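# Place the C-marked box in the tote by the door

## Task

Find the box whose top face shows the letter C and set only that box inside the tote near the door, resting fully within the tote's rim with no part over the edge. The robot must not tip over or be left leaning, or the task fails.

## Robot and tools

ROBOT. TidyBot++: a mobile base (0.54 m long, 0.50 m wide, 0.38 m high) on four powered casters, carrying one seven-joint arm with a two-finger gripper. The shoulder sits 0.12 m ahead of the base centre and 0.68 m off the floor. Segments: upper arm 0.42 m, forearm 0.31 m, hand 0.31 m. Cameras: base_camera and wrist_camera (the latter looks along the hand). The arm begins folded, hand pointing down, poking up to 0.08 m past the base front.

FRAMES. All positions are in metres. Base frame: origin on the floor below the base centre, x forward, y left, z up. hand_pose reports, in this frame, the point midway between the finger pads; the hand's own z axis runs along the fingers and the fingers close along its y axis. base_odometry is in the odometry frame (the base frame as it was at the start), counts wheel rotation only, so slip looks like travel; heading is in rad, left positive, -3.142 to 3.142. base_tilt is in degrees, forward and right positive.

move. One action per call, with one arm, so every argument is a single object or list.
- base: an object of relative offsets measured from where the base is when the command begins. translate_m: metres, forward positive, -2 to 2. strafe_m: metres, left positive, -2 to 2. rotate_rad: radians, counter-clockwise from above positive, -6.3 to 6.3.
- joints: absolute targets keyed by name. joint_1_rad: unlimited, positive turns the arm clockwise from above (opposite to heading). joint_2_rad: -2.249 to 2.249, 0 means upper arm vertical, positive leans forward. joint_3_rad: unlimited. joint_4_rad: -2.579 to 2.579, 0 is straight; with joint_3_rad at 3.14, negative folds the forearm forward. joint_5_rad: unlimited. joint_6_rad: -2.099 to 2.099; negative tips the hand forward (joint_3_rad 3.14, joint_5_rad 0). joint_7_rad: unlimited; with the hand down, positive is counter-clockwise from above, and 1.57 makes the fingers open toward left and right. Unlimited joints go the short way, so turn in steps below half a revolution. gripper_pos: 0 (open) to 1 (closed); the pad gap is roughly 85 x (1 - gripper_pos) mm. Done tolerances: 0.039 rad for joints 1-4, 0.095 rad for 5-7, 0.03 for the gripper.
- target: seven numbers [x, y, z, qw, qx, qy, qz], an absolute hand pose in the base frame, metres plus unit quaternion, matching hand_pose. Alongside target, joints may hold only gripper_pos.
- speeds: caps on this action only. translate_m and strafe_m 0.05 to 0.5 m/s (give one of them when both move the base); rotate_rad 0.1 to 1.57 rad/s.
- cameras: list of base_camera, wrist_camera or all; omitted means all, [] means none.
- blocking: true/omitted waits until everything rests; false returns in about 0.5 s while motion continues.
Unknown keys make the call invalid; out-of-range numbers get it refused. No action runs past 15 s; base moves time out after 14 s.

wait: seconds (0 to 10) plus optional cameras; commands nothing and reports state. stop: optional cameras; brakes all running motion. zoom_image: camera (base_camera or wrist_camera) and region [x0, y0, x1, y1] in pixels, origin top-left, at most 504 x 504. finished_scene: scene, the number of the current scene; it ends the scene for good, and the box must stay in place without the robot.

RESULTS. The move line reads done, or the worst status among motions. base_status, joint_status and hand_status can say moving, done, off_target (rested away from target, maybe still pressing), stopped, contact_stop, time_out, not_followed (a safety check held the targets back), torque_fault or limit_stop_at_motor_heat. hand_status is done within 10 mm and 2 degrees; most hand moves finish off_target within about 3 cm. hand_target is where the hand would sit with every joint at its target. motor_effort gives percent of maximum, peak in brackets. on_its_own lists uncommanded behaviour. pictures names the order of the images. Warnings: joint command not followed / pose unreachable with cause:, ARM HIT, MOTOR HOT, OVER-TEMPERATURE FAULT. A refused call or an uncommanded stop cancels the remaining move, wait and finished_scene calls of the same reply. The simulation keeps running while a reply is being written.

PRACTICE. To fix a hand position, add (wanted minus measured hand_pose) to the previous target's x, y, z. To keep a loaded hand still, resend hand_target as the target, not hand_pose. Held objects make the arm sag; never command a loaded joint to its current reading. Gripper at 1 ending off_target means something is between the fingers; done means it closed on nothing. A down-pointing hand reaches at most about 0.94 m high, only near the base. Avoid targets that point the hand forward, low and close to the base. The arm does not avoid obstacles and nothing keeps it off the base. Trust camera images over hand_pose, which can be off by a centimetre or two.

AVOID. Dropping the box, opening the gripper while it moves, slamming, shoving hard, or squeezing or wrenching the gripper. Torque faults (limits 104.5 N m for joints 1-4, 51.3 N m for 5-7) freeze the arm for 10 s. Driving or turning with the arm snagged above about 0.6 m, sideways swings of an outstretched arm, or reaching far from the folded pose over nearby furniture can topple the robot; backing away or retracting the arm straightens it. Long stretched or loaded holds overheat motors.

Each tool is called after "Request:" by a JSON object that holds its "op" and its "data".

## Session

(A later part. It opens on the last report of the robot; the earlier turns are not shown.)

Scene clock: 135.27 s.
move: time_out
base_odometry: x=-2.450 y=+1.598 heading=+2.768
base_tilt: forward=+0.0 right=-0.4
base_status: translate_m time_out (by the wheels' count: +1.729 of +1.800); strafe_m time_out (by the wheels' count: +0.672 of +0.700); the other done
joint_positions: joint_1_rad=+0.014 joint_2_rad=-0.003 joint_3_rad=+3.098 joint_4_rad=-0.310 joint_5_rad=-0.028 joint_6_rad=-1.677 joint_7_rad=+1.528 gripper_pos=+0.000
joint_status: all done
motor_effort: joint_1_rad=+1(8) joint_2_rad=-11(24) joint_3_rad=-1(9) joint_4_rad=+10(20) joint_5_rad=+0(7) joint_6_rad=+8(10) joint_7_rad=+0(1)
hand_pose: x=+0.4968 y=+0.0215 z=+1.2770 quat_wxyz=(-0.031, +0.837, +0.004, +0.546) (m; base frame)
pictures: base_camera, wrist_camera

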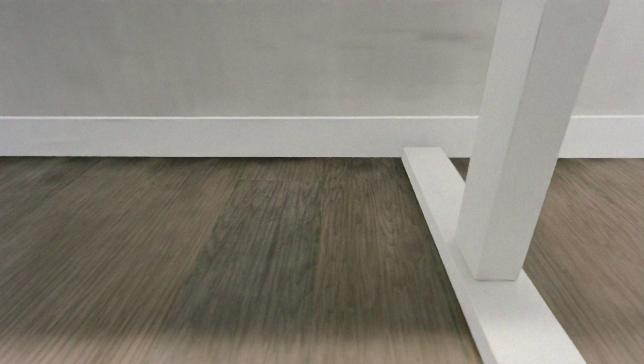

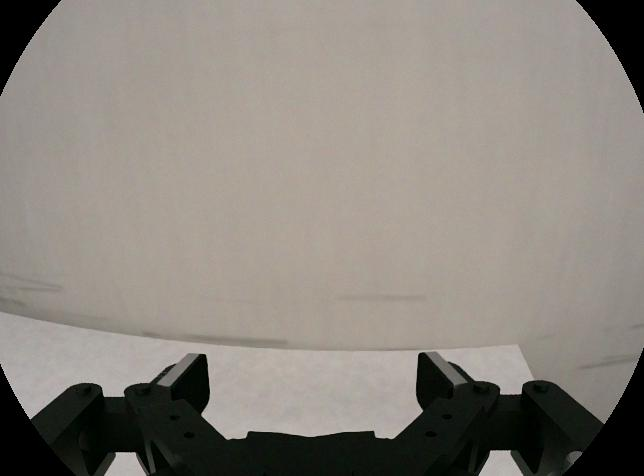

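Request:
{"op": "move", "data": {"base": {"translate_m": -0.4}}}

Scene clock: 140.60 s.
move: done
base_odometry: x=-2.077 y=+1.452 heading=+2.768
base_tilt: forward=+0.0 right=-0.4
base_status: done
joint_positions: joint_1_rad=+0.013 joint_2_rad=-0.010 joint_3_rad=+3.098 joint_4_rad=-0.306 joint_5_rad=-0.029 joint_6_rad=-1.679 joint_7_rad=+1.528 gripper_pos=+0.000
motor_effort: joint_1_rad=+0(5) joint_2_rad=-10(22) joint_3_rad=-1(4) joint_4_rad=+10(13) joint_5_rad=-1(4) joint_6_rad=+8(8) joint_7_rad=+0(1)
hand_pose: x=+0.4916 y=+0.0217 z=+1.2808 quat_wxyz=(-0.031, +0.835, +0.004, +0.550) (m; base frame)
pictures: base_camera, wrist_camera

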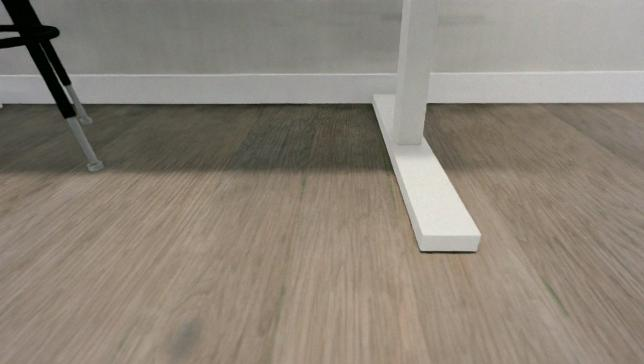

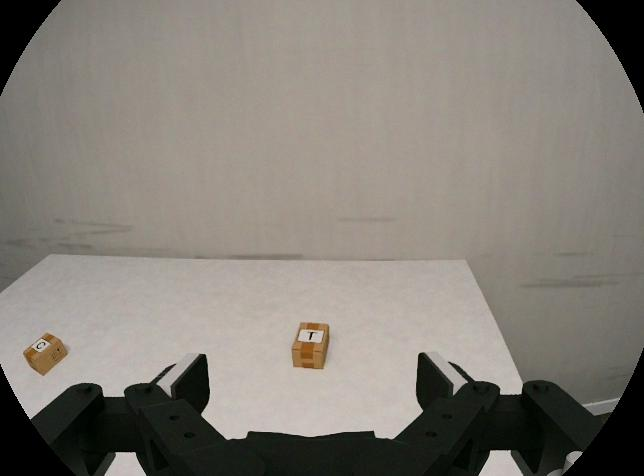

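Request:
{"op": "move", "data": {"base": {"strafe_m": 0.72}}}

Request:
{"op": "zoom_image", "data": {"camera": "wrist_camera", "region": [250, 300, 410, 420]}}

Scene clock: 150.93 s.
move: done
base_odometry: x=-2.340 y=+0.781 heading=+2.768
base_tilt: forward=+0.1 right=-0.5
base_status: done
joint_positions: joint_1_rad=+0.013 joint_2_rad=-0.010 joint_3_rad=+3.098 joint_4_rad=-0.306 joint_5_rad=-0.029 joint_6_rad=-1.679 joint_7_rad=+1.528 gripper_pos=+0.000
motor_effort: joint_1_rad=+0(2) joint_2_rad=-11(12) joint_3_rad=-1(2) joint_4_rad=+10(10) joint_5_rad=+0(2) joint_6_rad=+8(8) joint_7_rad=+0(1)
hand_pose: x=+0.4917 y=+0.0217 z=+1.2808 quat_wxyz=(-0.031, +0.835, +0.004, +0.550) (m; base frame)
pictures: base_camera, wrist_camera

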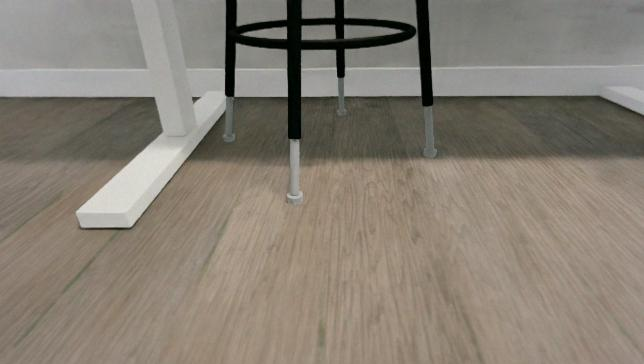

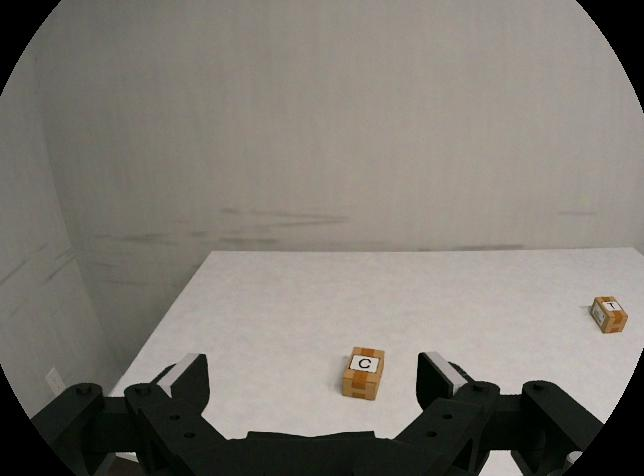

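Scaled by 3.150.

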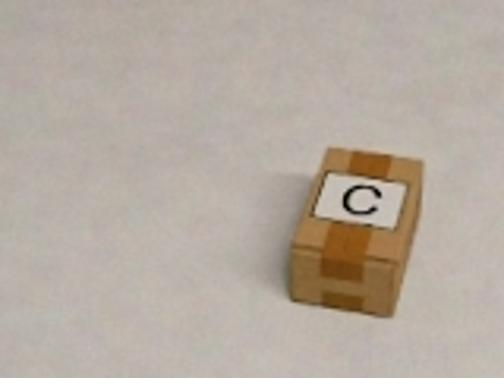

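Request:
{"op": "move", "data": {"base": {"translate_m": 0.4, "strafe_m": -0.07}, "cameras": []}}

Request:
{"op": "move", "data": {"joints": {"joint_1_rad": 0.0, "joint_2_rad": 0.2, "joint_3_rad": 3.14, "joint_4_rad": -0.735, "joint_5_rad": 0.0, "joint_6_rad": -2.0, "joint_7_rad": 1.57}}}

Scene clock: 164.73 s.
move: done
base_odometry: x=-2.687 y=+0.992 heading=+2.769
base_tilt: forward=+0.1 right=-0.4
base_status: done
joint_positions: joint_1_rad=+0.013 joint_2_rad=+0.005 joint_3_rad=+3.098 joint_4_rad=-0.306 joint_5_rad=-0.029 joint_6_rad=-1.679 joint_7_rad=+1.528 gripper_pos=+0.000
motor_effort: joint_1_rad=+1(2) joint_2_rad=-12(17) joint_3_rad=-1(1) joint_4_rad=+10(12) joint_5_rad=-1(1) joint_6_rad=+8(8) joint_7_rad=+0(1)
hand_pose: x=+0.5005 y=+0.0216 z=+1.2753 quat_wxyz=(-0.031, +0.839, +0.004, +0.544) (m; base frame)
pictures: none

Scene clock: 166.37 s.
move: done
base_odometry: x=-2.687 y=+0.992 heading=+2.769
base_tilt: forward=+0.1 right=-0.4
joint_positions: joint_1_rad=+0.013 joint_2_rad=+0.192 joint_3_rad=+3.119 joint_4_rad=-0.726 joint_5_rad=-0.029 joint_6_rad=-1.915 joint_7_rad=+1.528 gripper_pos=+0.000
joint_status: all done
motor_effort: joint_1_rad=+0(2) joint_2_rad=-24(28) joint_3_rad=-1(2) joint_4_rad=+15(17) joint_5_rad=-1(2) joint_6_rad=+3(8) joint_7_rad=+0(1)
hand_pose: x=+0.5431 y=+0.0120 z=+0.9894 quat_wxyz=(-0.019, +0.988, -0.011, +0.153) (m; base frame)
pictures: base_camera, wrist_camera

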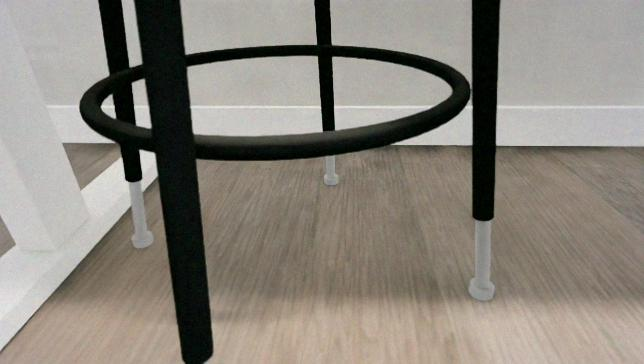

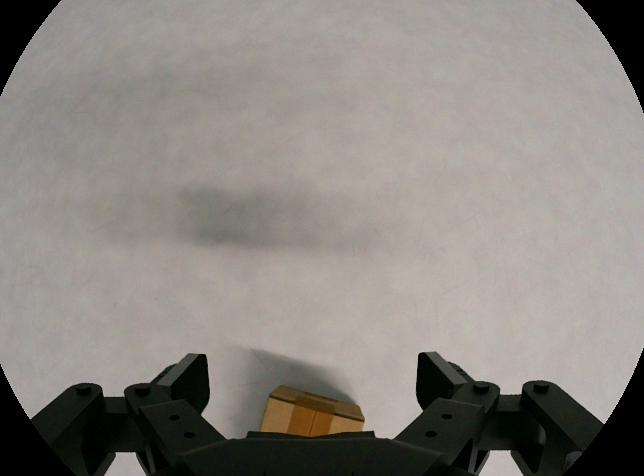

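Request:
{"op": "move", "data": {"joints": {"joint_2_rad": 0.12, "joint_4_rad": -1.01, "joint_6_rad": -2.099}, "cameras": ["wrist_camera"]}}

Scene clock: 174.50 s.
move: done
base_odometry: x=-2.687 y=+0.992 heading=+2.769
base_tilt: forward=+0.1 right=-0.4
joint_positions: joint_1_rad=+0.013 joint_2_rad=+0.138 joint_3_rad=+3.119 joint_4_rad=-0.994 joint_5_rad=-0.029 joint_6_rad=-2.009 joint_7_rad=+1.528 gripper_pos=+0.000
joint_status: all done
joint sent to its limit — joint_6_rad, lower limit.
motor_effort: joint_1_rad=+0(1) joint_2_rad=-22(24) joint_3_rad=-1(1) joint_4_rad=+15(16) joint_5_rad=-1(1) joint_6_rad=+0(3) joint_7_rad=+0(0)
hand_pose: x=+0.4613 y=+0.0116 z=+0.9208 quat_wxyz=(-0.014, +1.000, -0.011, +0.000) (m; base frame)
pictures: wrist_camera

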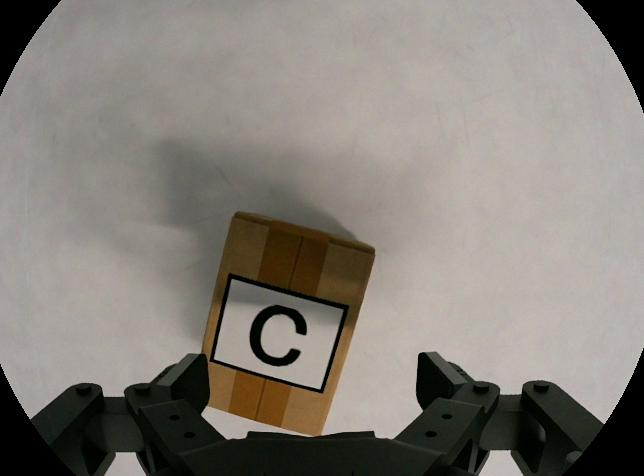

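Request:
{"op": "move", "data": {"target": [0.468, 0.0276, 0.90, 0, 0.990, -0.1395, 0], "cameras": ["wrist_camera"]}}

Scene clock: 186.70 s.
move: off_target
base_odometry: x=-2.687 y=+0.992 heading=+2.769
base_tilt: forward=+0.1 right=-0.4
joint_positions: joint_1_rad=-0.077 joint_2_rad=+0.130 joint_3_rad=+3.147 joint_4_rad=-1.057 joint_5_rad=-0.029 joint_6_rad=-1.988 joint_7_rad=+1.267 gripper_pos=+0.000
motor_effort: joint_1_rad=+0(2) joint_2_rad=-22(23) joint_3_rad=-1(2) joint_4_rad=+15(16) joint_5_rad=-1(3) joint_6_rad=+0(2) joint_7_rad=+0(1)
hand_pose: x=+0.4531 y=+0.0337 z=+0.9055 quat_wxyz=(-0.009, +0.994, -0.110, -0.019) (m; base frame)
hand_target: x=+0.4680 y=+0.0276 z=+0.9000 quat_wxyz=(+0.000, +0.990, -0.140, +0.000) (m; base frame)
hand_status: off_target (0.017 m and 4.2 deg from the pose sent, 0.027 m and 14.9 deg at the start)
pictures: wrist_camera

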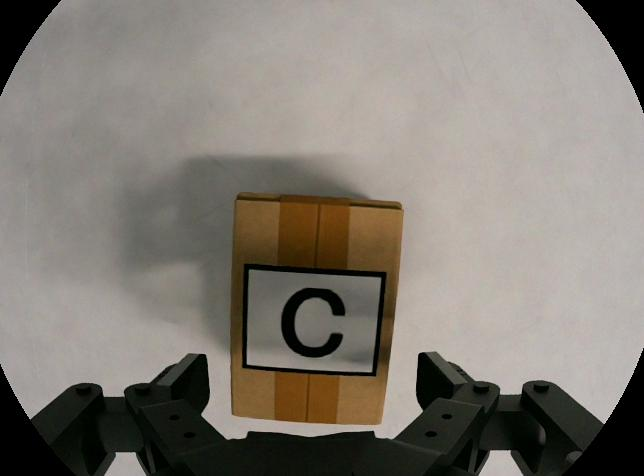

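Request:
{"op": "move", "data": {"target": [0.485, 0.027, 0.872, 0.009, 0.9855, -0.168, 0.019], "cameras": ["wrist_camera"]}}

Scene clock: 194.00 s.
move: off_target
base_odometry: x=-2.687 y=+0.992 heading=+2.769
base_tilt: forward=+0.1 right=-0.4
joint_positions: joint_1_rad=-0.088 joint_2_rad=+0.130 joint_3_rad=+3.147 joint_4_rad=-1.160 joint_5_rad=-0.016 joint_6_rad=-1.890 joint_7_rad=+1.203 gripper_pos=+0.000
motor_effort: joint_1_rad=+1(1) joint_2_rad=-22(24) joint_3_rad=-1(1) joint_4_rad=+16(16) joint_5_rad=-1(1) joint_6_rad=+0(1) joint_7_rad=+0(0)
hand_pose: x=+0.4621 y=+0.0346 z=+0.8751 quat_wxyz=(-0.003, +0.990, -0.139, -0.020) (m; base frame)
hand_target: x=+0.4850 y=+0.0270 z=+0.8720 quat_wxyz=(+0.009, +0.986, -0.168, +0.019) (m; base frame)
hand_status: off_target (0.024 m and 5.7 deg from the pose sent, 0.047 m and 8.3 deg at the start)
pictures: wrist_camera

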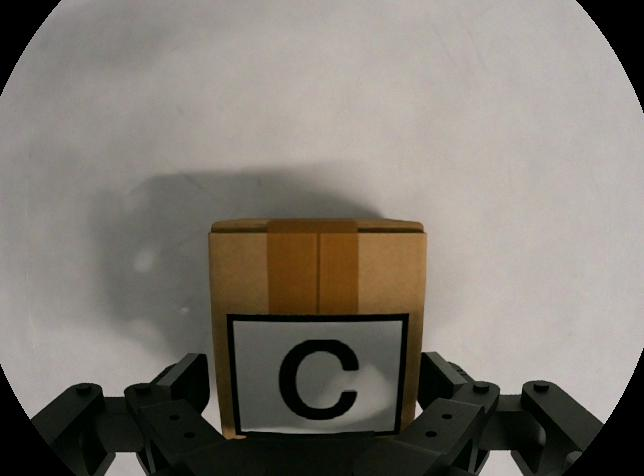

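Request:
{"op": "zoom_image", "data": {"camera": "wrist_camera", "region": [150, 320, 480, 476]}}

Scaled by 1.527.

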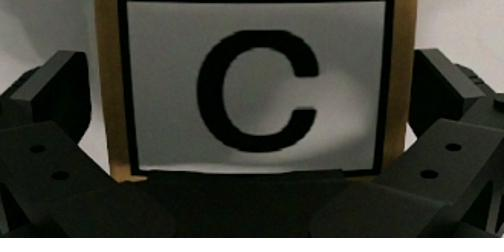

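Request:
{"op": "move", "data": {"target": [0.495, 0.026, 0.855, 0.016, 0.9855, -0.168, 0.038], "cameras": ["wrist_camera"]}}

Scene clock: 206.43 s.
move: off_target
base_odometry: x=-2.687 y=+0.992 heading=+2.769
base_tilt: forward=+0.1 right=-0.4
joint_positions: joint_1_rad=-0.099 joint_2_rad=+0.111 joint_3_rad=+3.147 joint_4_rad=-1.213 joint_5_rad=+0.005 joint_6_rad=-1.808 joint_7_rad=+1.189 gripper_pos=+0.000
motor_effort: joint_1_rad=+1(1) joint_2_rad=-17(22) joint_3_rad=+0(1) joint_4_rad=+13(16) joint_5_rad=+0(1) joint_6_rad=+1(2) joint_7_rad=+0(1)
hand_pose: x=+0.4719 y=+0.0331 z=+0.8656 quat_wxyz=(+0.001, +0.990, -0.144, +0.006) (m; base frame)
hand_target: x=+0.4950 y=+0.0260 z=+0.8550 quat_wxyz=(+0.016, +0.985, -0.168, +0.038) (m; base frame)
hand_status: off_target (0.026 m and 4.9 deg from the pose sent, 0.039 m and 7.8 deg at the start)
pictures: wrist_camera

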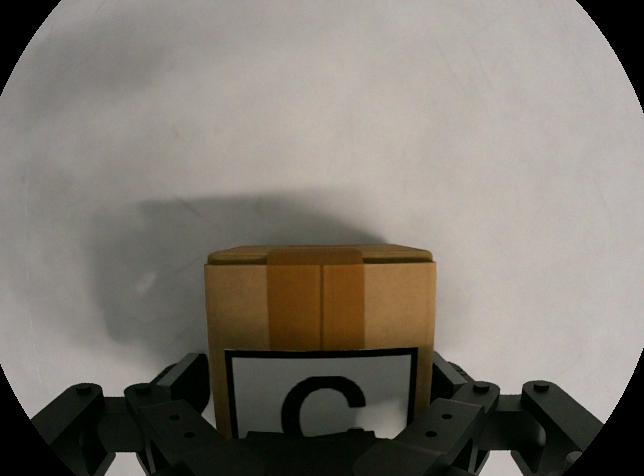

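Request:
{"op": "zoom_image", "data": {"camera": "wrist_camera", "region": [130, 300, 510, 476]}}

Scaled by 1.326.

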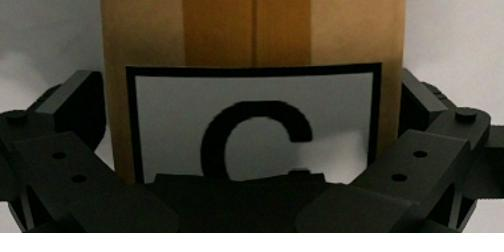

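Request:
{"op": "move", "data": {"joints": {"gripper_pos": 1.0}, "cameras": ["wrist_camera"]}}

Scene clock: 215.60 s.
move: off_target
base_odometry: x=-2.687 y=+0.992 heading=+2.769
base_tilt: forward=+0.1 right=-0.4
joint_positions: joint_1_rad=-0.099 joint_2_rad=+0.089 joint_3_rad=+3.147 joint_4_rad=-1.210 joint_5_rad=+0.016 joint_6_rad=-1.800 joint_7_rad=+1.188 gripper_pos=+0.342
joint_status: gripper_pos off_target (ended at +0.342, target +1.000)
motor_effort: joint_1_rad=+0(1) joint_2_rad=-13(17) joint_3_rad=+0(2) joint_4_rad=+10(15) joint_5_rad=-1(2) joint_6_rad=+2(3) joint_7_rad=+0(1)
hand_pose: x=+0.4713 y=+0.0295 z=+0.8742 quat_wxyz=(+0.003, +0.989, -0.146, +0.022) (m; base frame)
pictures: wrist_camera

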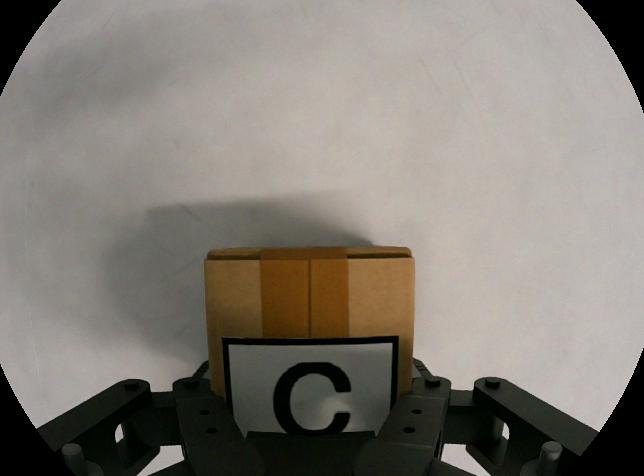

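Request:
{"op": "move", "data": {"target": [0.485, 0.030, 0.90, 0.009, 0.9855, -0.168, 0.019], "cameras": []}}

Request:
{"op": "move", "data": {"target": [0.460, 0.030, 0.93, 0.009, 0.9855, -0.168, 0.019]}}

Scene clock: 221.13 s.
move: off_target
base_odometry: x=-2.687 y=+0.992 heading=+2.769
base_tilt: forward=+0.1 right=-0.4
joint_positions: joint_1_rad=-0.103 joint_2_rad=+0.133 joint_3_rad=+3.154 joint_4_rad=-1.067 joint_5_rad=+0.016 joint_6_rad=-1.834 joint_7_rad=+1.188 gripper_pos=+0.342
motor_effort: joint_1_rad=+1(1) joint_2_rad=-23(25) joint_3_rad=-1(1) joint_4_rad=+16(17) joint_5_rad=+0(1) joint_6_rad=+1(4) joint_7_rad=+0(0)
hand_pose: x=+0.5001 y=+0.0313 z=+0.9033 quat_wxyz=(-0.004, +0.988, -0.148, +0.054) (m; base frame)
hand_target: x=+0.4850 y=+0.0300 z=+0.9000 quat_wxyz=(+0.009, +0.986, -0.168, +0.019) (m; base frame)
hand_status: off_target (0.016 m and 4.9 deg from the pose sent, 0.029 m and 2.7 deg at the start)
pictures: none

Scene clock: 221.93 s.
move: off_target
base_odometry: x=-2.687 y=+0.992 heading=+2.769
base_tilt: forward=+0.1 right=-0.4
joint_positions: joint_1_rad=-0.103 joint_2_rad=+0.128 joint_3_rad=+3.154 joint_4_rad=-0.995 joint_5_rad=+0.016 joint_6_rad=-1.926 joint_7_rad=+1.188 gripper_pos=+0.342
motor_effort: joint_1_rad=+0(1) joint_2_rad=-23(25) joint_3_rad=-1(1) joint_4_rad=+16(17) joint_5_rad=+0(1) joint_6_rad=+1(1) joint_7_rad=+0(0)
hand_pose: x=+0.4838 y=+0.0300 z=+0.9252 quat_wxyz=(-0.003, +0.988, -0.148, +0.047) (m; base frame)
hand_target: x=+0.4600 y=+0.0300 z=+0.9300 quat_wxyz=(+0.009, +0.986, -0.168, +0.019) (m; base frame)
hand_status: off_target (0.024 m and 4.1 deg from the pose sent, 0.048 m and 4.9 deg at the start)
pictures: base_camera, wrist_camera

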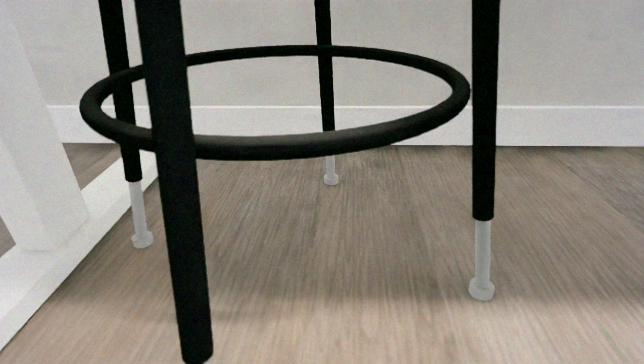

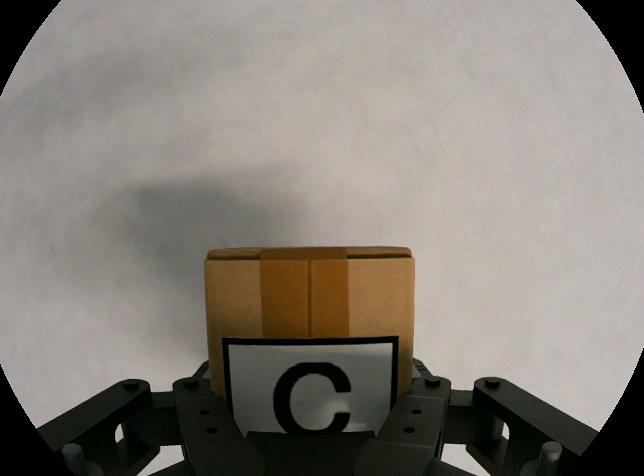

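Request:
{"op": "move", "data": {"base": {"translate_m": -0.6}, "cameras": ["wrist_camera"]}}

Request:
{"op": "move", "data": {"base": {"translate_m": -0.37, "strafe_m": 0.93}}}

Scene clock: 234.83 s.
move: done
base_odometry: x=-2.128 y=+0.774 heading=+2.769
base_tilt: forward=+0.1 right=-0.4
base_status: done
joint_positions: joint_1_rad=-0.107 joint_2_rad=+0.121 joint_3_rad=+3.155 joint_4_rad=-0.995 joint_5_rad=+0.016 joint_6_rad=-1.933 joint_7_rad=+1.188 gripper_pos=+0.342
motor_effort: joint_1_rad=+0(1) joint_2_rad=-22(28) joint_3_rad=-1(1) joint_4_rad=+16(16) joint_5_rad=+0(1) joint_6_rad=+1(2) joint_7_rad=+0(0)
hand_pose: x=+0.4798 y=+0.0310 z=+0.9276 quat_wxyz=(-0.003, +0.988, -0.147, +0.047) (m; base frame)
pictures: wrist_camera

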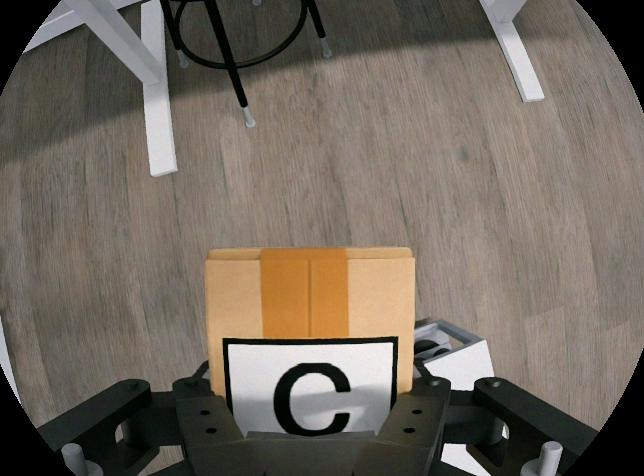

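Scene clock: 238.20 s.
move: done
base_odometry: x=-2.121 y=-0.227 heading=+2.769
base_tilt: forward=+0.1 right=-0.4
base_status: done
joint_positions: joint_1_rad=-0.113 joint_2_rad=+0.121 joint_3_rad=+3.155 joint_4_rad=-0.995 joint_5_rad=+0.016 joint_6_rad=-1.933 joint_7_rad=+1.188 gripper_pos=+0.342
motor_effort: joint_1_rad=+0(3) joint_2_rad=-22(24) joint_3_rad=-1(2) joint_4_rad=+16(16) joint_5_rad=+0(1) joint_6_rad=+1(1) joint_7_rad=+0(1)
hand_pose: x=+0.4797 y=+0.0329 z=+0.9276 quat_wxyz=(-0.003, +0.988, -0.144, +0.047) (m; base frame)
pictures: base_camera, wrist_camera

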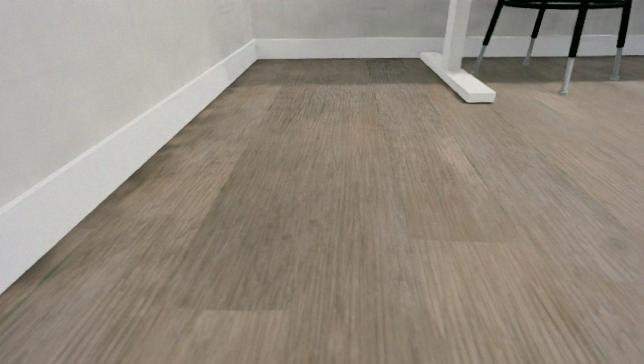

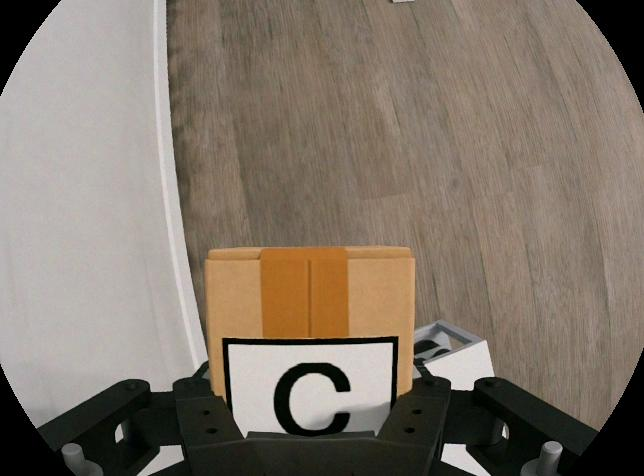

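Request:
{"op": "move", "data": {"base": {"translate_m": -1.75}, "cameras": ["base_camera"]}}

Request:
{"op": "move", "data": {"base": {"translate_m": -0.35, "strafe_m": -0.5}, "cameras": ["base_camera"]}}

Request:
{"op": "move", "data": {"base": {"rotate_rad": 1.787}}}

Scene clock: 250.33 s.
move: done
base_odometry: x=-0.491 y=-0.864 heading=+2.769
base_tilt: forward=+0.0 right=-0.4
base_status: done
joint_positions: joint_1_rad=-0.113 joint_2_rad=+0.121 joint_3_rad=+3.155 joint_4_rad=-0.995 joint_5_rad=+0.016 joint_6_rad=-1.934 joint_7_rad=+1.188 gripper_pos=+0.342
motor_effort: joint_1_rad=+0(2) joint_2_rad=-22(29) joint_3_rad=+0(2) joint_4_rad=+16(17) joint_5_rad=+0(1) joint_6_rad=+1(2) joint_7_rad=+0(1)
hand_pose: x=+0.4793 y=+0.0329 z=+0.9279 quat_wxyz=(-0.003, +0.988, -0.144, +0.047) (m; base frame)
pictures: base_camera

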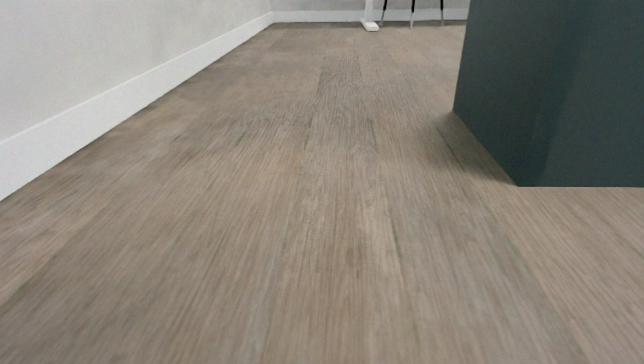

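Scene clock: 252.73 s.
move: done
base_odometry: x=+0.017 y=-0.525 heading=+2.769
base_tilt: forward=+0.0 right=-0.4
base_status: done
joint_positions: joint_1_rad=-0.114 joint_2_rad=+0.118 joint_3_rad=+3.157 joint_4_rad=-0.995 joint_5_rad=+0.016 joint_6_rad=-1.935 joint_7_rad=+1.188 gripper_pos=+0.342
motor_effort: joint_1_rad=+0(3) joint_2_rad=-22(25) joint_3_rad=+0(2) joint_4_rad=+16(16) joint_5_rad=+0(1) joint_6_rad=+1(1) joint_7_rad=+0(0)
hand_pose: x=+0.4784 y=+0.0328 z=+0.9288 quat_wxyz=(-0.003, +0.988, -0.144, +0.048) (m; base frame)
pictures: base_camera

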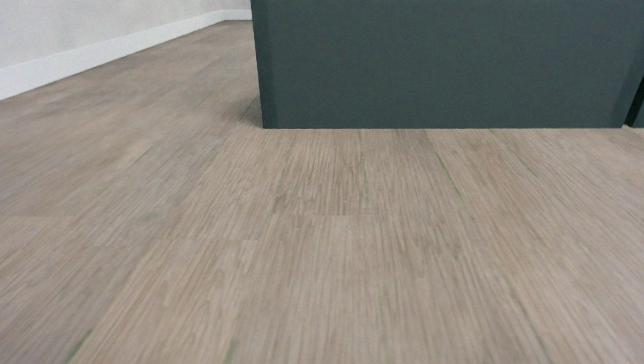

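Scene clock: 255.23 s.
move: done
base_odometry: x=+0.017 y=-0.526 heading=-1.728
base_tilt: forward=+0.1 right=-0.4
base_status: done
joint_positions: joint_1_rad=-0.122 joint_2_rad=+0.118 joint_3_rad=+3.159 joint_4_rad=-0.994 joint_5_rad=+0.016 joint_6_rad=-1.935 joint_7_rad=+1.188 gripper_pos=+0.342
motor_effort: joint_1_rad=-1(3) joint_2_rad=-22(26) joint_3_rad=+0(3) joint_4_rad=+16(16) joint_5_rad=+0(2) joint_6_rad=+1(1) joint_7_rad=+0(0)
hand_pose: x=+0.4782 y=+0.0347 z=+0.9287 quat_wxyz=(-0.003, +0.989, -0.142, +0.048) (m; base frame)
pictures: base_camera, wrist_camera

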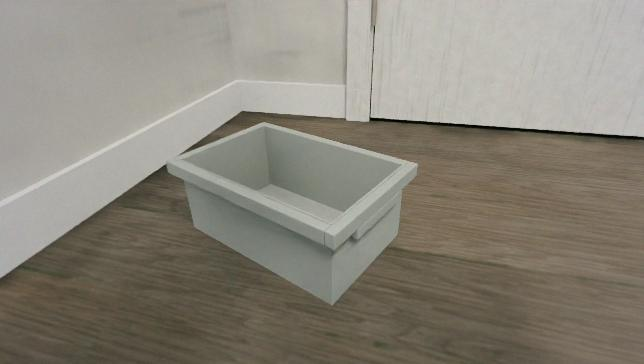

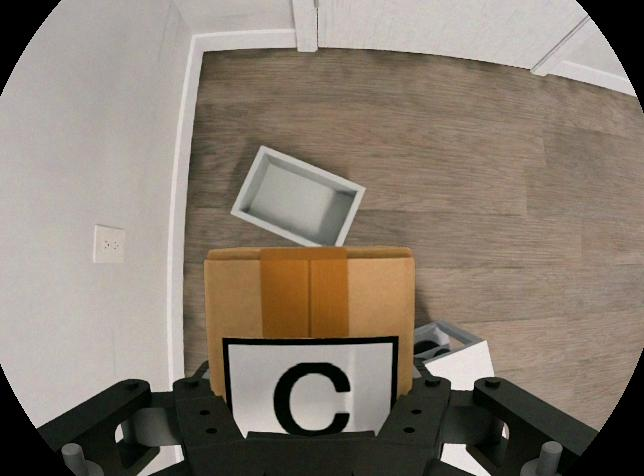

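Request:
{"op": "move", "data": {"base": {"translate_m": 0.1}, "joints": {"joint_1_rad": -0.06, "joint_2_rad": 0.8, "joint_3_rad": 3.14, "joint_4_rad": -1.58, "joint_5_rad": 0.0, "joint_6_rad": -0.76, "joint_7_rad": 0.86}}}

Scene clock: 275.87 s.
move: done
base_odometry: x=+0.001 y=-0.625 heading=-1.727
base_tilt: forward=+0.1 right=-0.4
base_status: done
joint_positions: joint_1_rad=-0.083 joint_2_rad=+0.780 joint_3_rad=+3.159 joint_4_rad=-1.568 joint_5_rad=+0.016 joint_6_rad=-0.844 joint_7_rad=+0.913 gripper_pos=+0.342
joint_status: all done
motor_effort: joint_1_rad=+0(2) joint_2_rad=-41(44) joint_3_rad=-1(3) joint_4_rad=+12(17) joint_5_rad=+0(1) joint_6_rad=-1(3) joint_7_rad=+0(1)
hand_pose: x=+0.6223 y=+0.0303 z=+0.4494 quat_wxyz=(+0.020, +0.958, -0.284, -0.020) (m; base frame)
pictures: base_camera, wrist_camera

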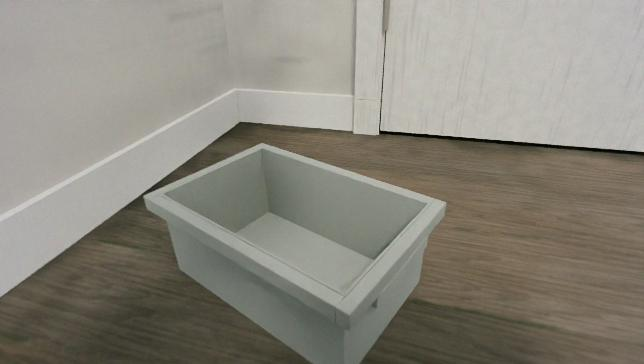

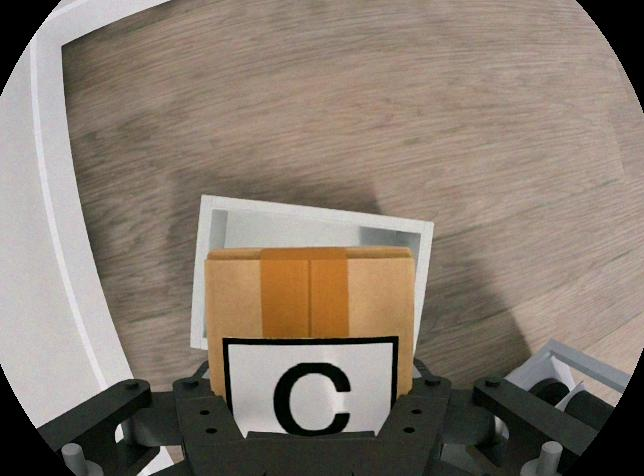

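Request:
{"op": "move", "data": {"joints": {"joint_2_rad": 1.27, "joint_4_rad": -1.584, "joint_6_rad": -0.25, "joint_7_rad": 0.76}}}

Scene clock: 285.03 s.
move: done
base_odometry: x=+0.001 y=-0.625 heading=-1.727
base_tilt: forward=+0.1 right=-0.4
joint_positions: joint_1_rad=-0.083 joint_2_rad=+1.249 joint_3_rad=+3.159 joint_4_rad=-1.575 joint_5_rad=+0.016 joint_6_rad=-0.334 joint_7_rad=+0.813 gripper_pos=+0.342
joint_status: all done
motor_effort: joint_1_rad=+0(1) joint_2_rad=-44(48) joint_3_rad=-1(1) joint_4_rad=+5(12) joint_5_rad=+0(1) joint_6_rad=+0(1) joint_7_rad=+0(1)
hand_pose: x=+0.6101 y=+0.0300 z=+0.2047 quat_wxyz=(+0.013, +0.945, -0.326, -0.003) (m; base frame)
pictures: base_camera, wrist_camera

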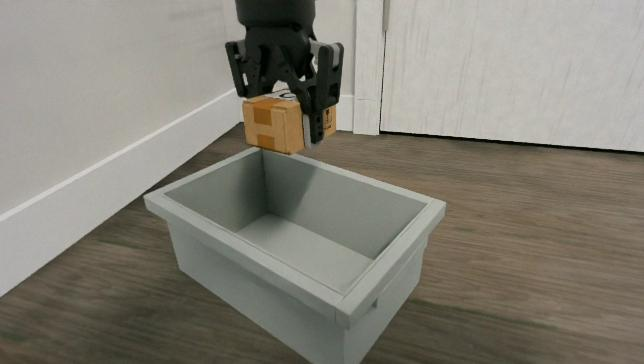

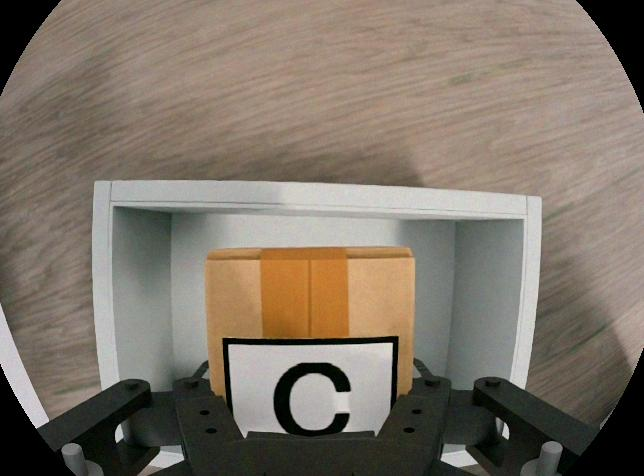

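Request:
{"op": "move", "data": {"joints": {"joint_2_rad": 1.555, "joint_4_rad": -1.38, "joint_6_rad": -0.15}}}

Scene clock: 291.47 s.
move: done
base_odometry: x=+0.001 y=-0.624 heading=-1.727
base_tilt: forward=+0.1 right=-0.4
joint_positions: joint_1_rad=-0.083 joint_2_rad=+1.539 joint_3_rad=+3.159 joint_4_rad=-1.396 joint_5_rad=+0.016 joint_6_rad=-0.232 joint_7_rad=+0.812 gripper_pos=+0.342
joint_status: all done
motor_effort: joint_1_rad=+0(1) joint_2_rad=-44(47) joint_3_rad=-1(1) joint_4_rad=+3(5) joint_5_rad=+0(1) joint_6_rad=+0(1) joint_7_rad=+0(1)
hand_pose: x=+0.5953 y=+0.0290 z=+0.0761 quat_wxyz=(+0.015, +0.946, -0.324, -0.007) (m; base frame)
pictures: base_camera, wrist_camera

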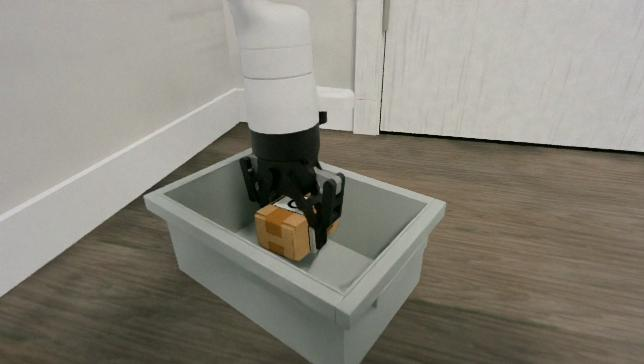

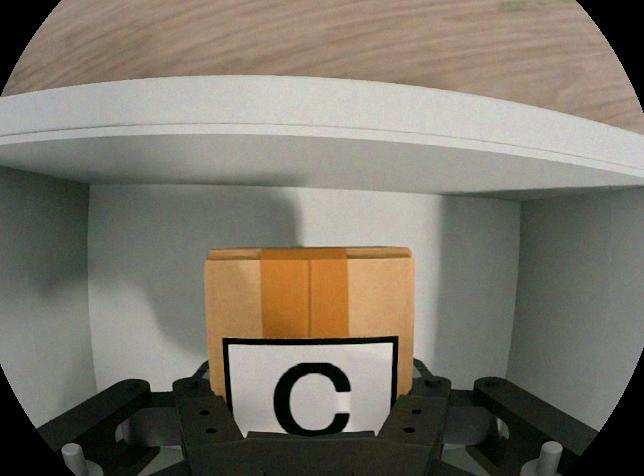

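Request:
{"op": "move", "data": {"joints": {"joint_2_rad": 1.625, "joint_4_rad": -1.33, "joint_6_rad": -0.11}}}

Scene clock: 295.57 s.
move: done
base_odometry: x=+0.001 y=-0.624 heading=-1.727
base_tilt: forward=+0.1 right=-0.4
joint_positions: joint_1_rad=-0.083 joint_2_rad=+1.601 joint_3_rad=+3.159 joint_4_rad=-1.341 joint_5_rad=+0.016 joint_6_rad=-0.189 joint_7_rad=+0.812 gripper_pos=+0.342
joint_status: all done
motor_effort: joint_1_rad=+1(1) joint_2_rad=-44(46) joint_3_rad=-1(1) joint_4_rad=+3(4) joint_5_rad=+0(1) joint_6_rad=+0(1) joint_7_rad=+0(0)
hand_pose: x=+0.6047 y=+0.0301 z=+0.0498 quat_wxyz=(+0.007, +0.946, -0.323, +0.009) (m; base frame)
pictures: base_camera, wrist_camera

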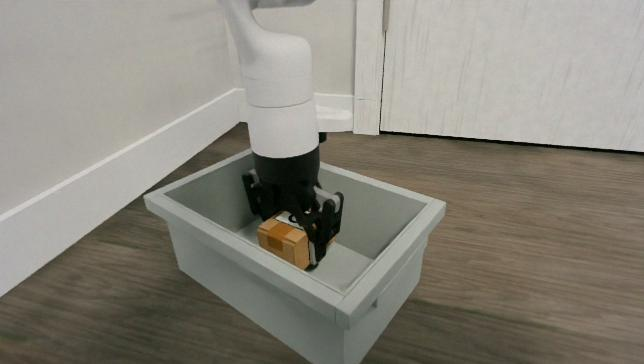

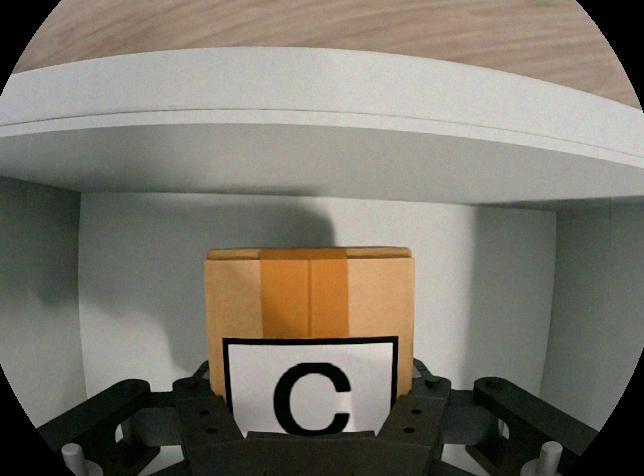

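Request:
{"op": "move", "data": {"joints": {"joint_2_rad": 1.66, "joint_4_rad": -1.305, "joint_6_rad": -0.10}}}

Request:
{"op": "move", "data": {"joints": {"joint_2_rad": 1.685, "joint_4_rad": -1.288, "joint_6_rad": -0.09}}}

Scene clock: 300.60 s.
move: done
base_odometry: x=+0.001 y=-0.624 heading=-1.727
base_tilt: forward=+0.1 right=-0.4
joint_positions: joint_1_rad=-0.083 joint_2_rad=+1.633 joint_3_rad=+3.159 joint_4_rad=-1.316 joint_5_rad=+0.016 joint_6_rad=-0.180 joint_7_rad=+0.812 gripper_pos=+0.342
joint_status: all done
motor_effort: joint_1_rad=+0(1) joint_2_rad=-44(45) joint_3_rad=-1(1) joint_4_rad=+3(4) joint_5_rad=+0(0) joint_6_rad=+0(1) joint_7_rad=+0(1)
hand_pose: x=+0.6026 y=+0.0300 z=+0.0358 quat_wxyz=(+0.007, +0.946, -0.323, +0.010) (m; base frame)
pictures: base_camera, wrist_camera

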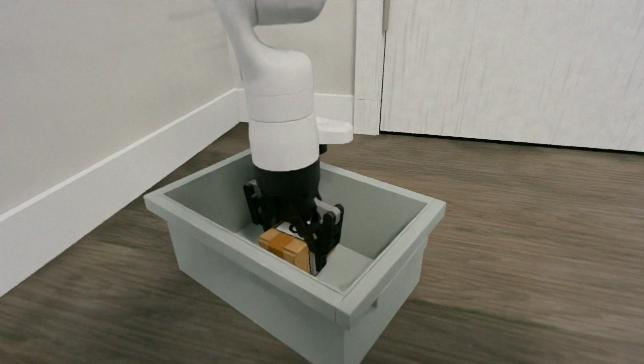

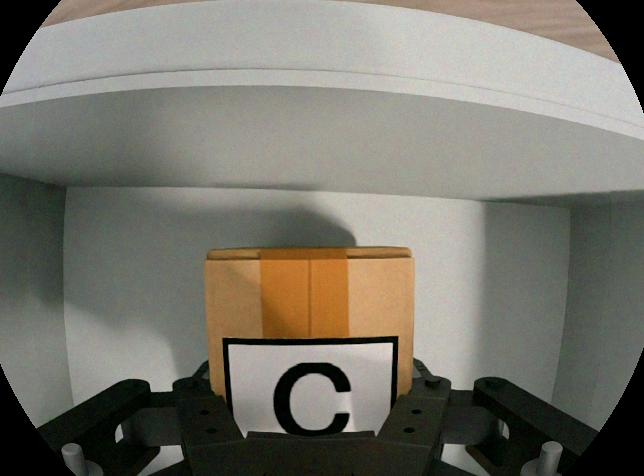

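Scene clock: 301.30 s.
move: done
base_odometry: x=+0.001 y=-0.624 heading=-1.727
base_tilt: forward=+0.1 right=-0.4
joint_positions: joint_1_rad=-0.083 joint_2_rad=+1.657 joint_3_rad=+3.159 joint_4_rad=-1.299 joint_5_rad=+0.016 joint_6_rad=-0.170 joint_7_rad=+0.812 gripper_pos=+0.342
joint_status: all done
motor_effort: joint_1_rad=+0(1) joint_2_rad=-43(45) joint_3_rad=-1(1) joint_4_rad=+3(4) joint_5_rad=+0(1) joint_6_rad=+0(1) joint_7_rad=+0(0)
hand_pose: x=+0.6002 y=+0.0299 z=+0.0253 quat_wxyz=(+0.006, +0.946, -0.323, +0.011) (m; base frame)
pictures: base_camera, wrist_camera

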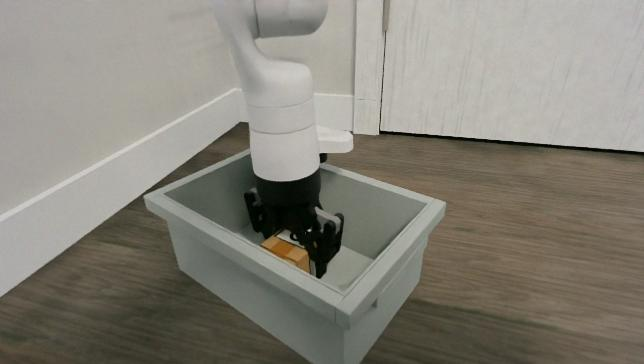

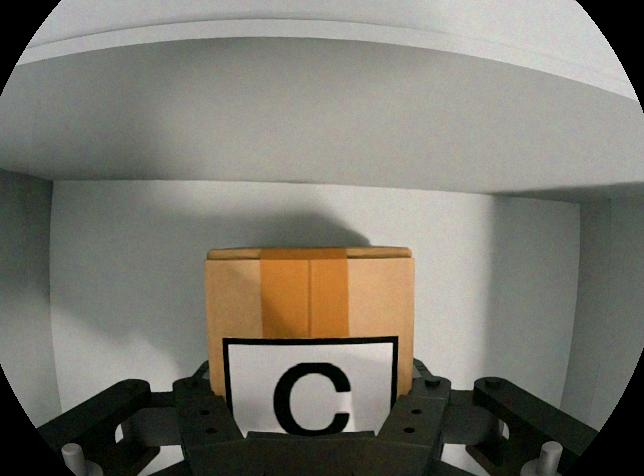

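Request:
{"op": "move", "data": {"joints": {"joint_2_rad": 1.705, "joint_4_rad": -1.273, "joint_6_rad": -0.085}, "cameras": ["wrist_camera"]}}

Request:
{"op": "move", "data": {"joints": {"joint_2_rad": 1.723, "joint_4_rad": -1.26, "joint_6_rad": -0.075}, "cameras": ["wrist_camera"]}}

Scene clock: 304.00 s.
move: done
base_odometry: x=+0.001 y=-0.624 heading=-1.727
base_tilt: forward=+0.1 right=-0.4
joint_positions: joint_1_rad=-0.083 joint_2_rad=+1.667 joint_3_rad=+3.159 joint_4_rad=-1.287 joint_5_rad=+0.016 joint_6_rad=-0.166 joint_7_rad=+0.812 gripper_pos=+0.342
joint_status: all done
motor_effort: joint_1_rad=+1(1) joint_2_rad=-36(44) joint_3_rad=-1(1) joint_4_rad=+4(5) joint_5_rad=+0(1) joint_6_rad=+1(2) joint_7_rad=+0(0)
hand_pose: x=+0.6022 y=+0.0302 z=+0.0211 quat_wxyz=(+0.005, +0.946, -0.323, +0.014) (m; base frame)
pictures: wrist_camera

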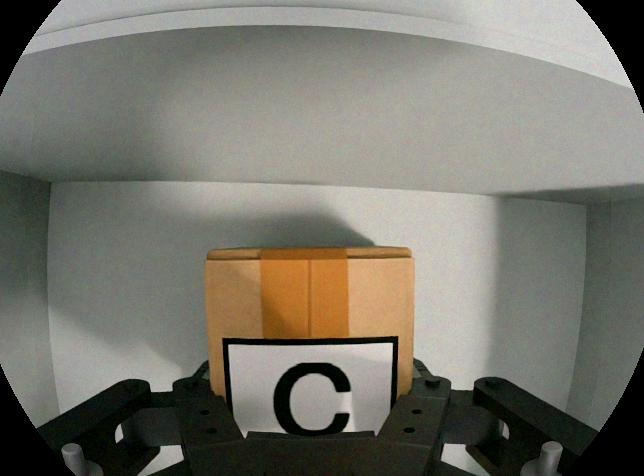

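Scene clock: 304.57 s.
move: off_target
base_odometry: x=+0.001 y=-0.624 heading=-1.727
base_tilt: forward=+0.1 right=-0.5
joint_positions: joint_1_rad=-0.083 joint_2_rad=+1.669 joint_3_rad=+3.159 joint_4_rad=-1.280 joint_5_rad=+0.016 joint_6_rad=-0.165 joint_7_rad=+0.812 gripper_pos=+0.342
joint_status: joint_2_rad off_target (ended at +1.669, target +1.723); the others done
motor_effort: joint_1_rad=+0(1) joint_2_rad=-36(38) joint_3_rad=+0(1) joint_4_rad=+4(5) joint_5_rad=+0(1) joint_6_rad=+2(2) joint_7_rad=+0(0)
hand_pose: x=+0.6061 y=+0.0303 z=+0.0210 quat_wxyz=(+0.003, +0.946, -0.323, +0.017) (m; base frame)
pictures: wrist_camera

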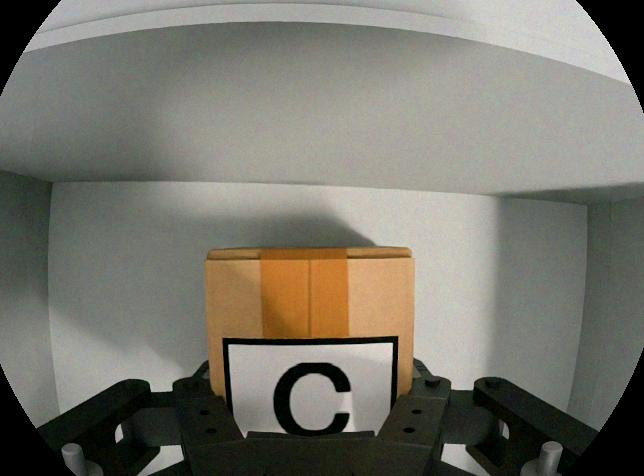

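Request:
{"op": "move", "data": {"joints": {"gripper_pos": 0.0}, "cameras": ["wrist_camera"]}}

Request:
{"op": "move", "data": {"joints": {"joint_2_rad": 1.54, "joint_4_rad": -1.39, "joint_6_rad": -0.15}, "cameras": ["wrist_camera"]}}

Request:
{"op": "move", "data": {"joints": {"joint_2_rad": 1.0, "joint_4_rad": -1.6, "joint_6_rad": -0.5}}}

Scene clock: 308.83 s.
move: done
base_odometry: x=+0.001 y=-0.624 heading=-1.727
base_tilt: forward=+0.0 right=-0.4
joint_positions: joint_1_rad=-0.080 joint_2_rad=+1.687 joint_3_rad=+3.159 joint_4_rad=-1.272 joint_5_rad=+0.016 joint_6_rad=-0.153 joint_7_rad=+0.812 gripper_pos=+0.000
joint_status: all done
motor_effort: joint_1_rad=+0(1) joint_2_rad=-41(43) joint_3_rad=-1(3) joint_4_rad=+3(4) joint_5_rad=+0(0) joint_6_rad=+0(2) joint_7_rad=+0(0)
hand_pose: x=+0.6026 y=+0.0291 z=+0.0128 quat_wxyz=(+0.003, +0.946, -0.324, +0.018) (m; base frame)
pictures: wrist_camera

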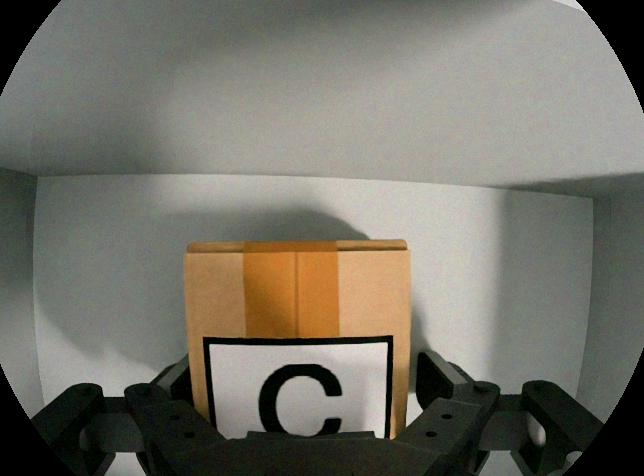

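Scene clock: 310.30 s.
move: done
base_odometry: x=+0.001 y=-0.624 heading=-1.727
base_tilt: forward=+0.1 right=-0.4
joint_positions: joint_1_rad=-0.080 joint_2_rad=+1.535 joint_3_rad=+3.159 joint_4_rad=-1.377 joint_5_rad=+0.016 joint_6_rad=-0.153 joint_7_rad=+0.812 gripper_pos=+0.000
joint_status: all done
motor_effort: joint_1_rad=+0(1) joint_2_rad=-44(46) joint_3_rad=-1(1) joint_4_rad=+4(4) joint_5_rad=+0(1) joint_6_rad=+1(1) joint_7_rad=+0(0)
hand_pose: x=+0.6345 y=+0.0314 z=+0.0805 quat_wxyz=(-0.006, +0.945, -0.325, +0.039) (m; base frame)
pictures: wrist_camera

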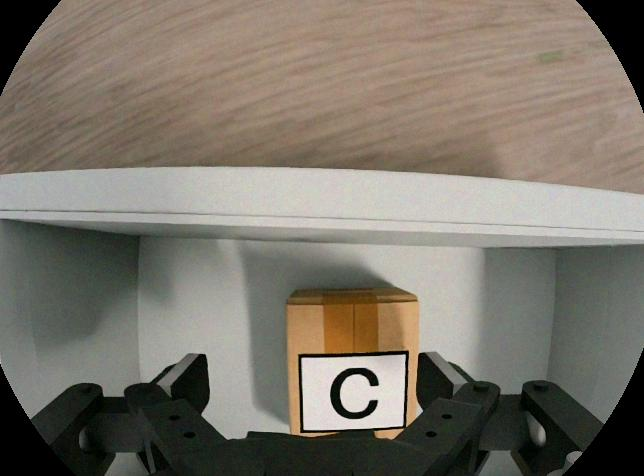

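Scene clock: 312.10 s.
move: done
base_odometry: x=+0.001 y=-0.624 heading=-1.727
base_tilt: forward=+0.1 right=-0.4
joint_positions: joint_1_rad=-0.080 joint_2_rad=+1.007 joint_3_rad=+3.159 joint_4_rad=-1.585 joint_5_rad=+0.016 joint_6_rad=-0.416 joint_7_rad=+0.812 gripper_pos=+0.000
joint_status: all done
motor_effort: joint_1_rad=+1(2) joint_2_rad=-43(48) joint_3_rad=-1(2) joint_4_rad=+9(10) joint_5_rad=+0(1) joint_6_rad=+1(2) joint_7_rad=+0(1)
hand_pose: x=+0.6793 y=+0.0341 z=+0.3299 quat_wxyz=(-0.017, +0.942, -0.329, +0.065) (m; base frame)
pictures: base_camera, wrist_camera

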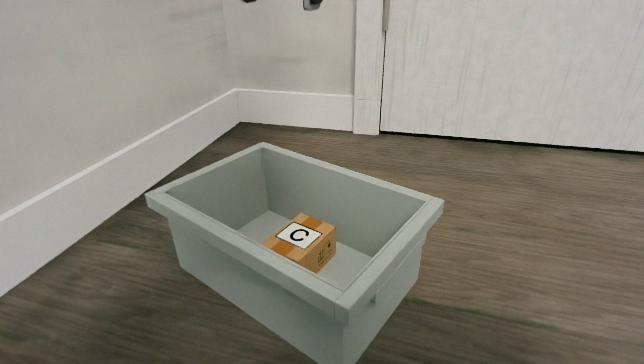

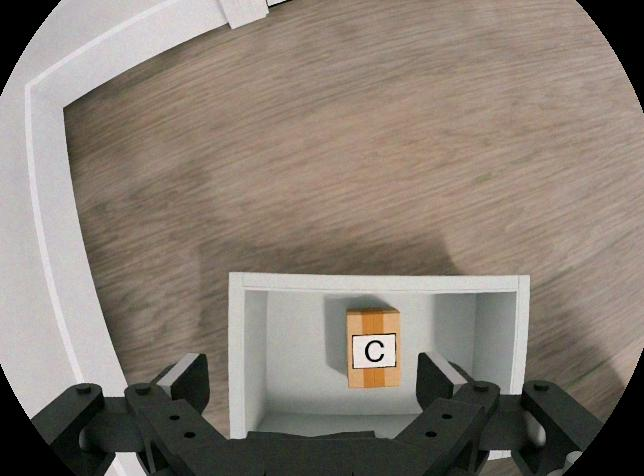

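Request:
{"op": "finished_scene", "data": {"scene": 1}}

The scene is finished: the task was done.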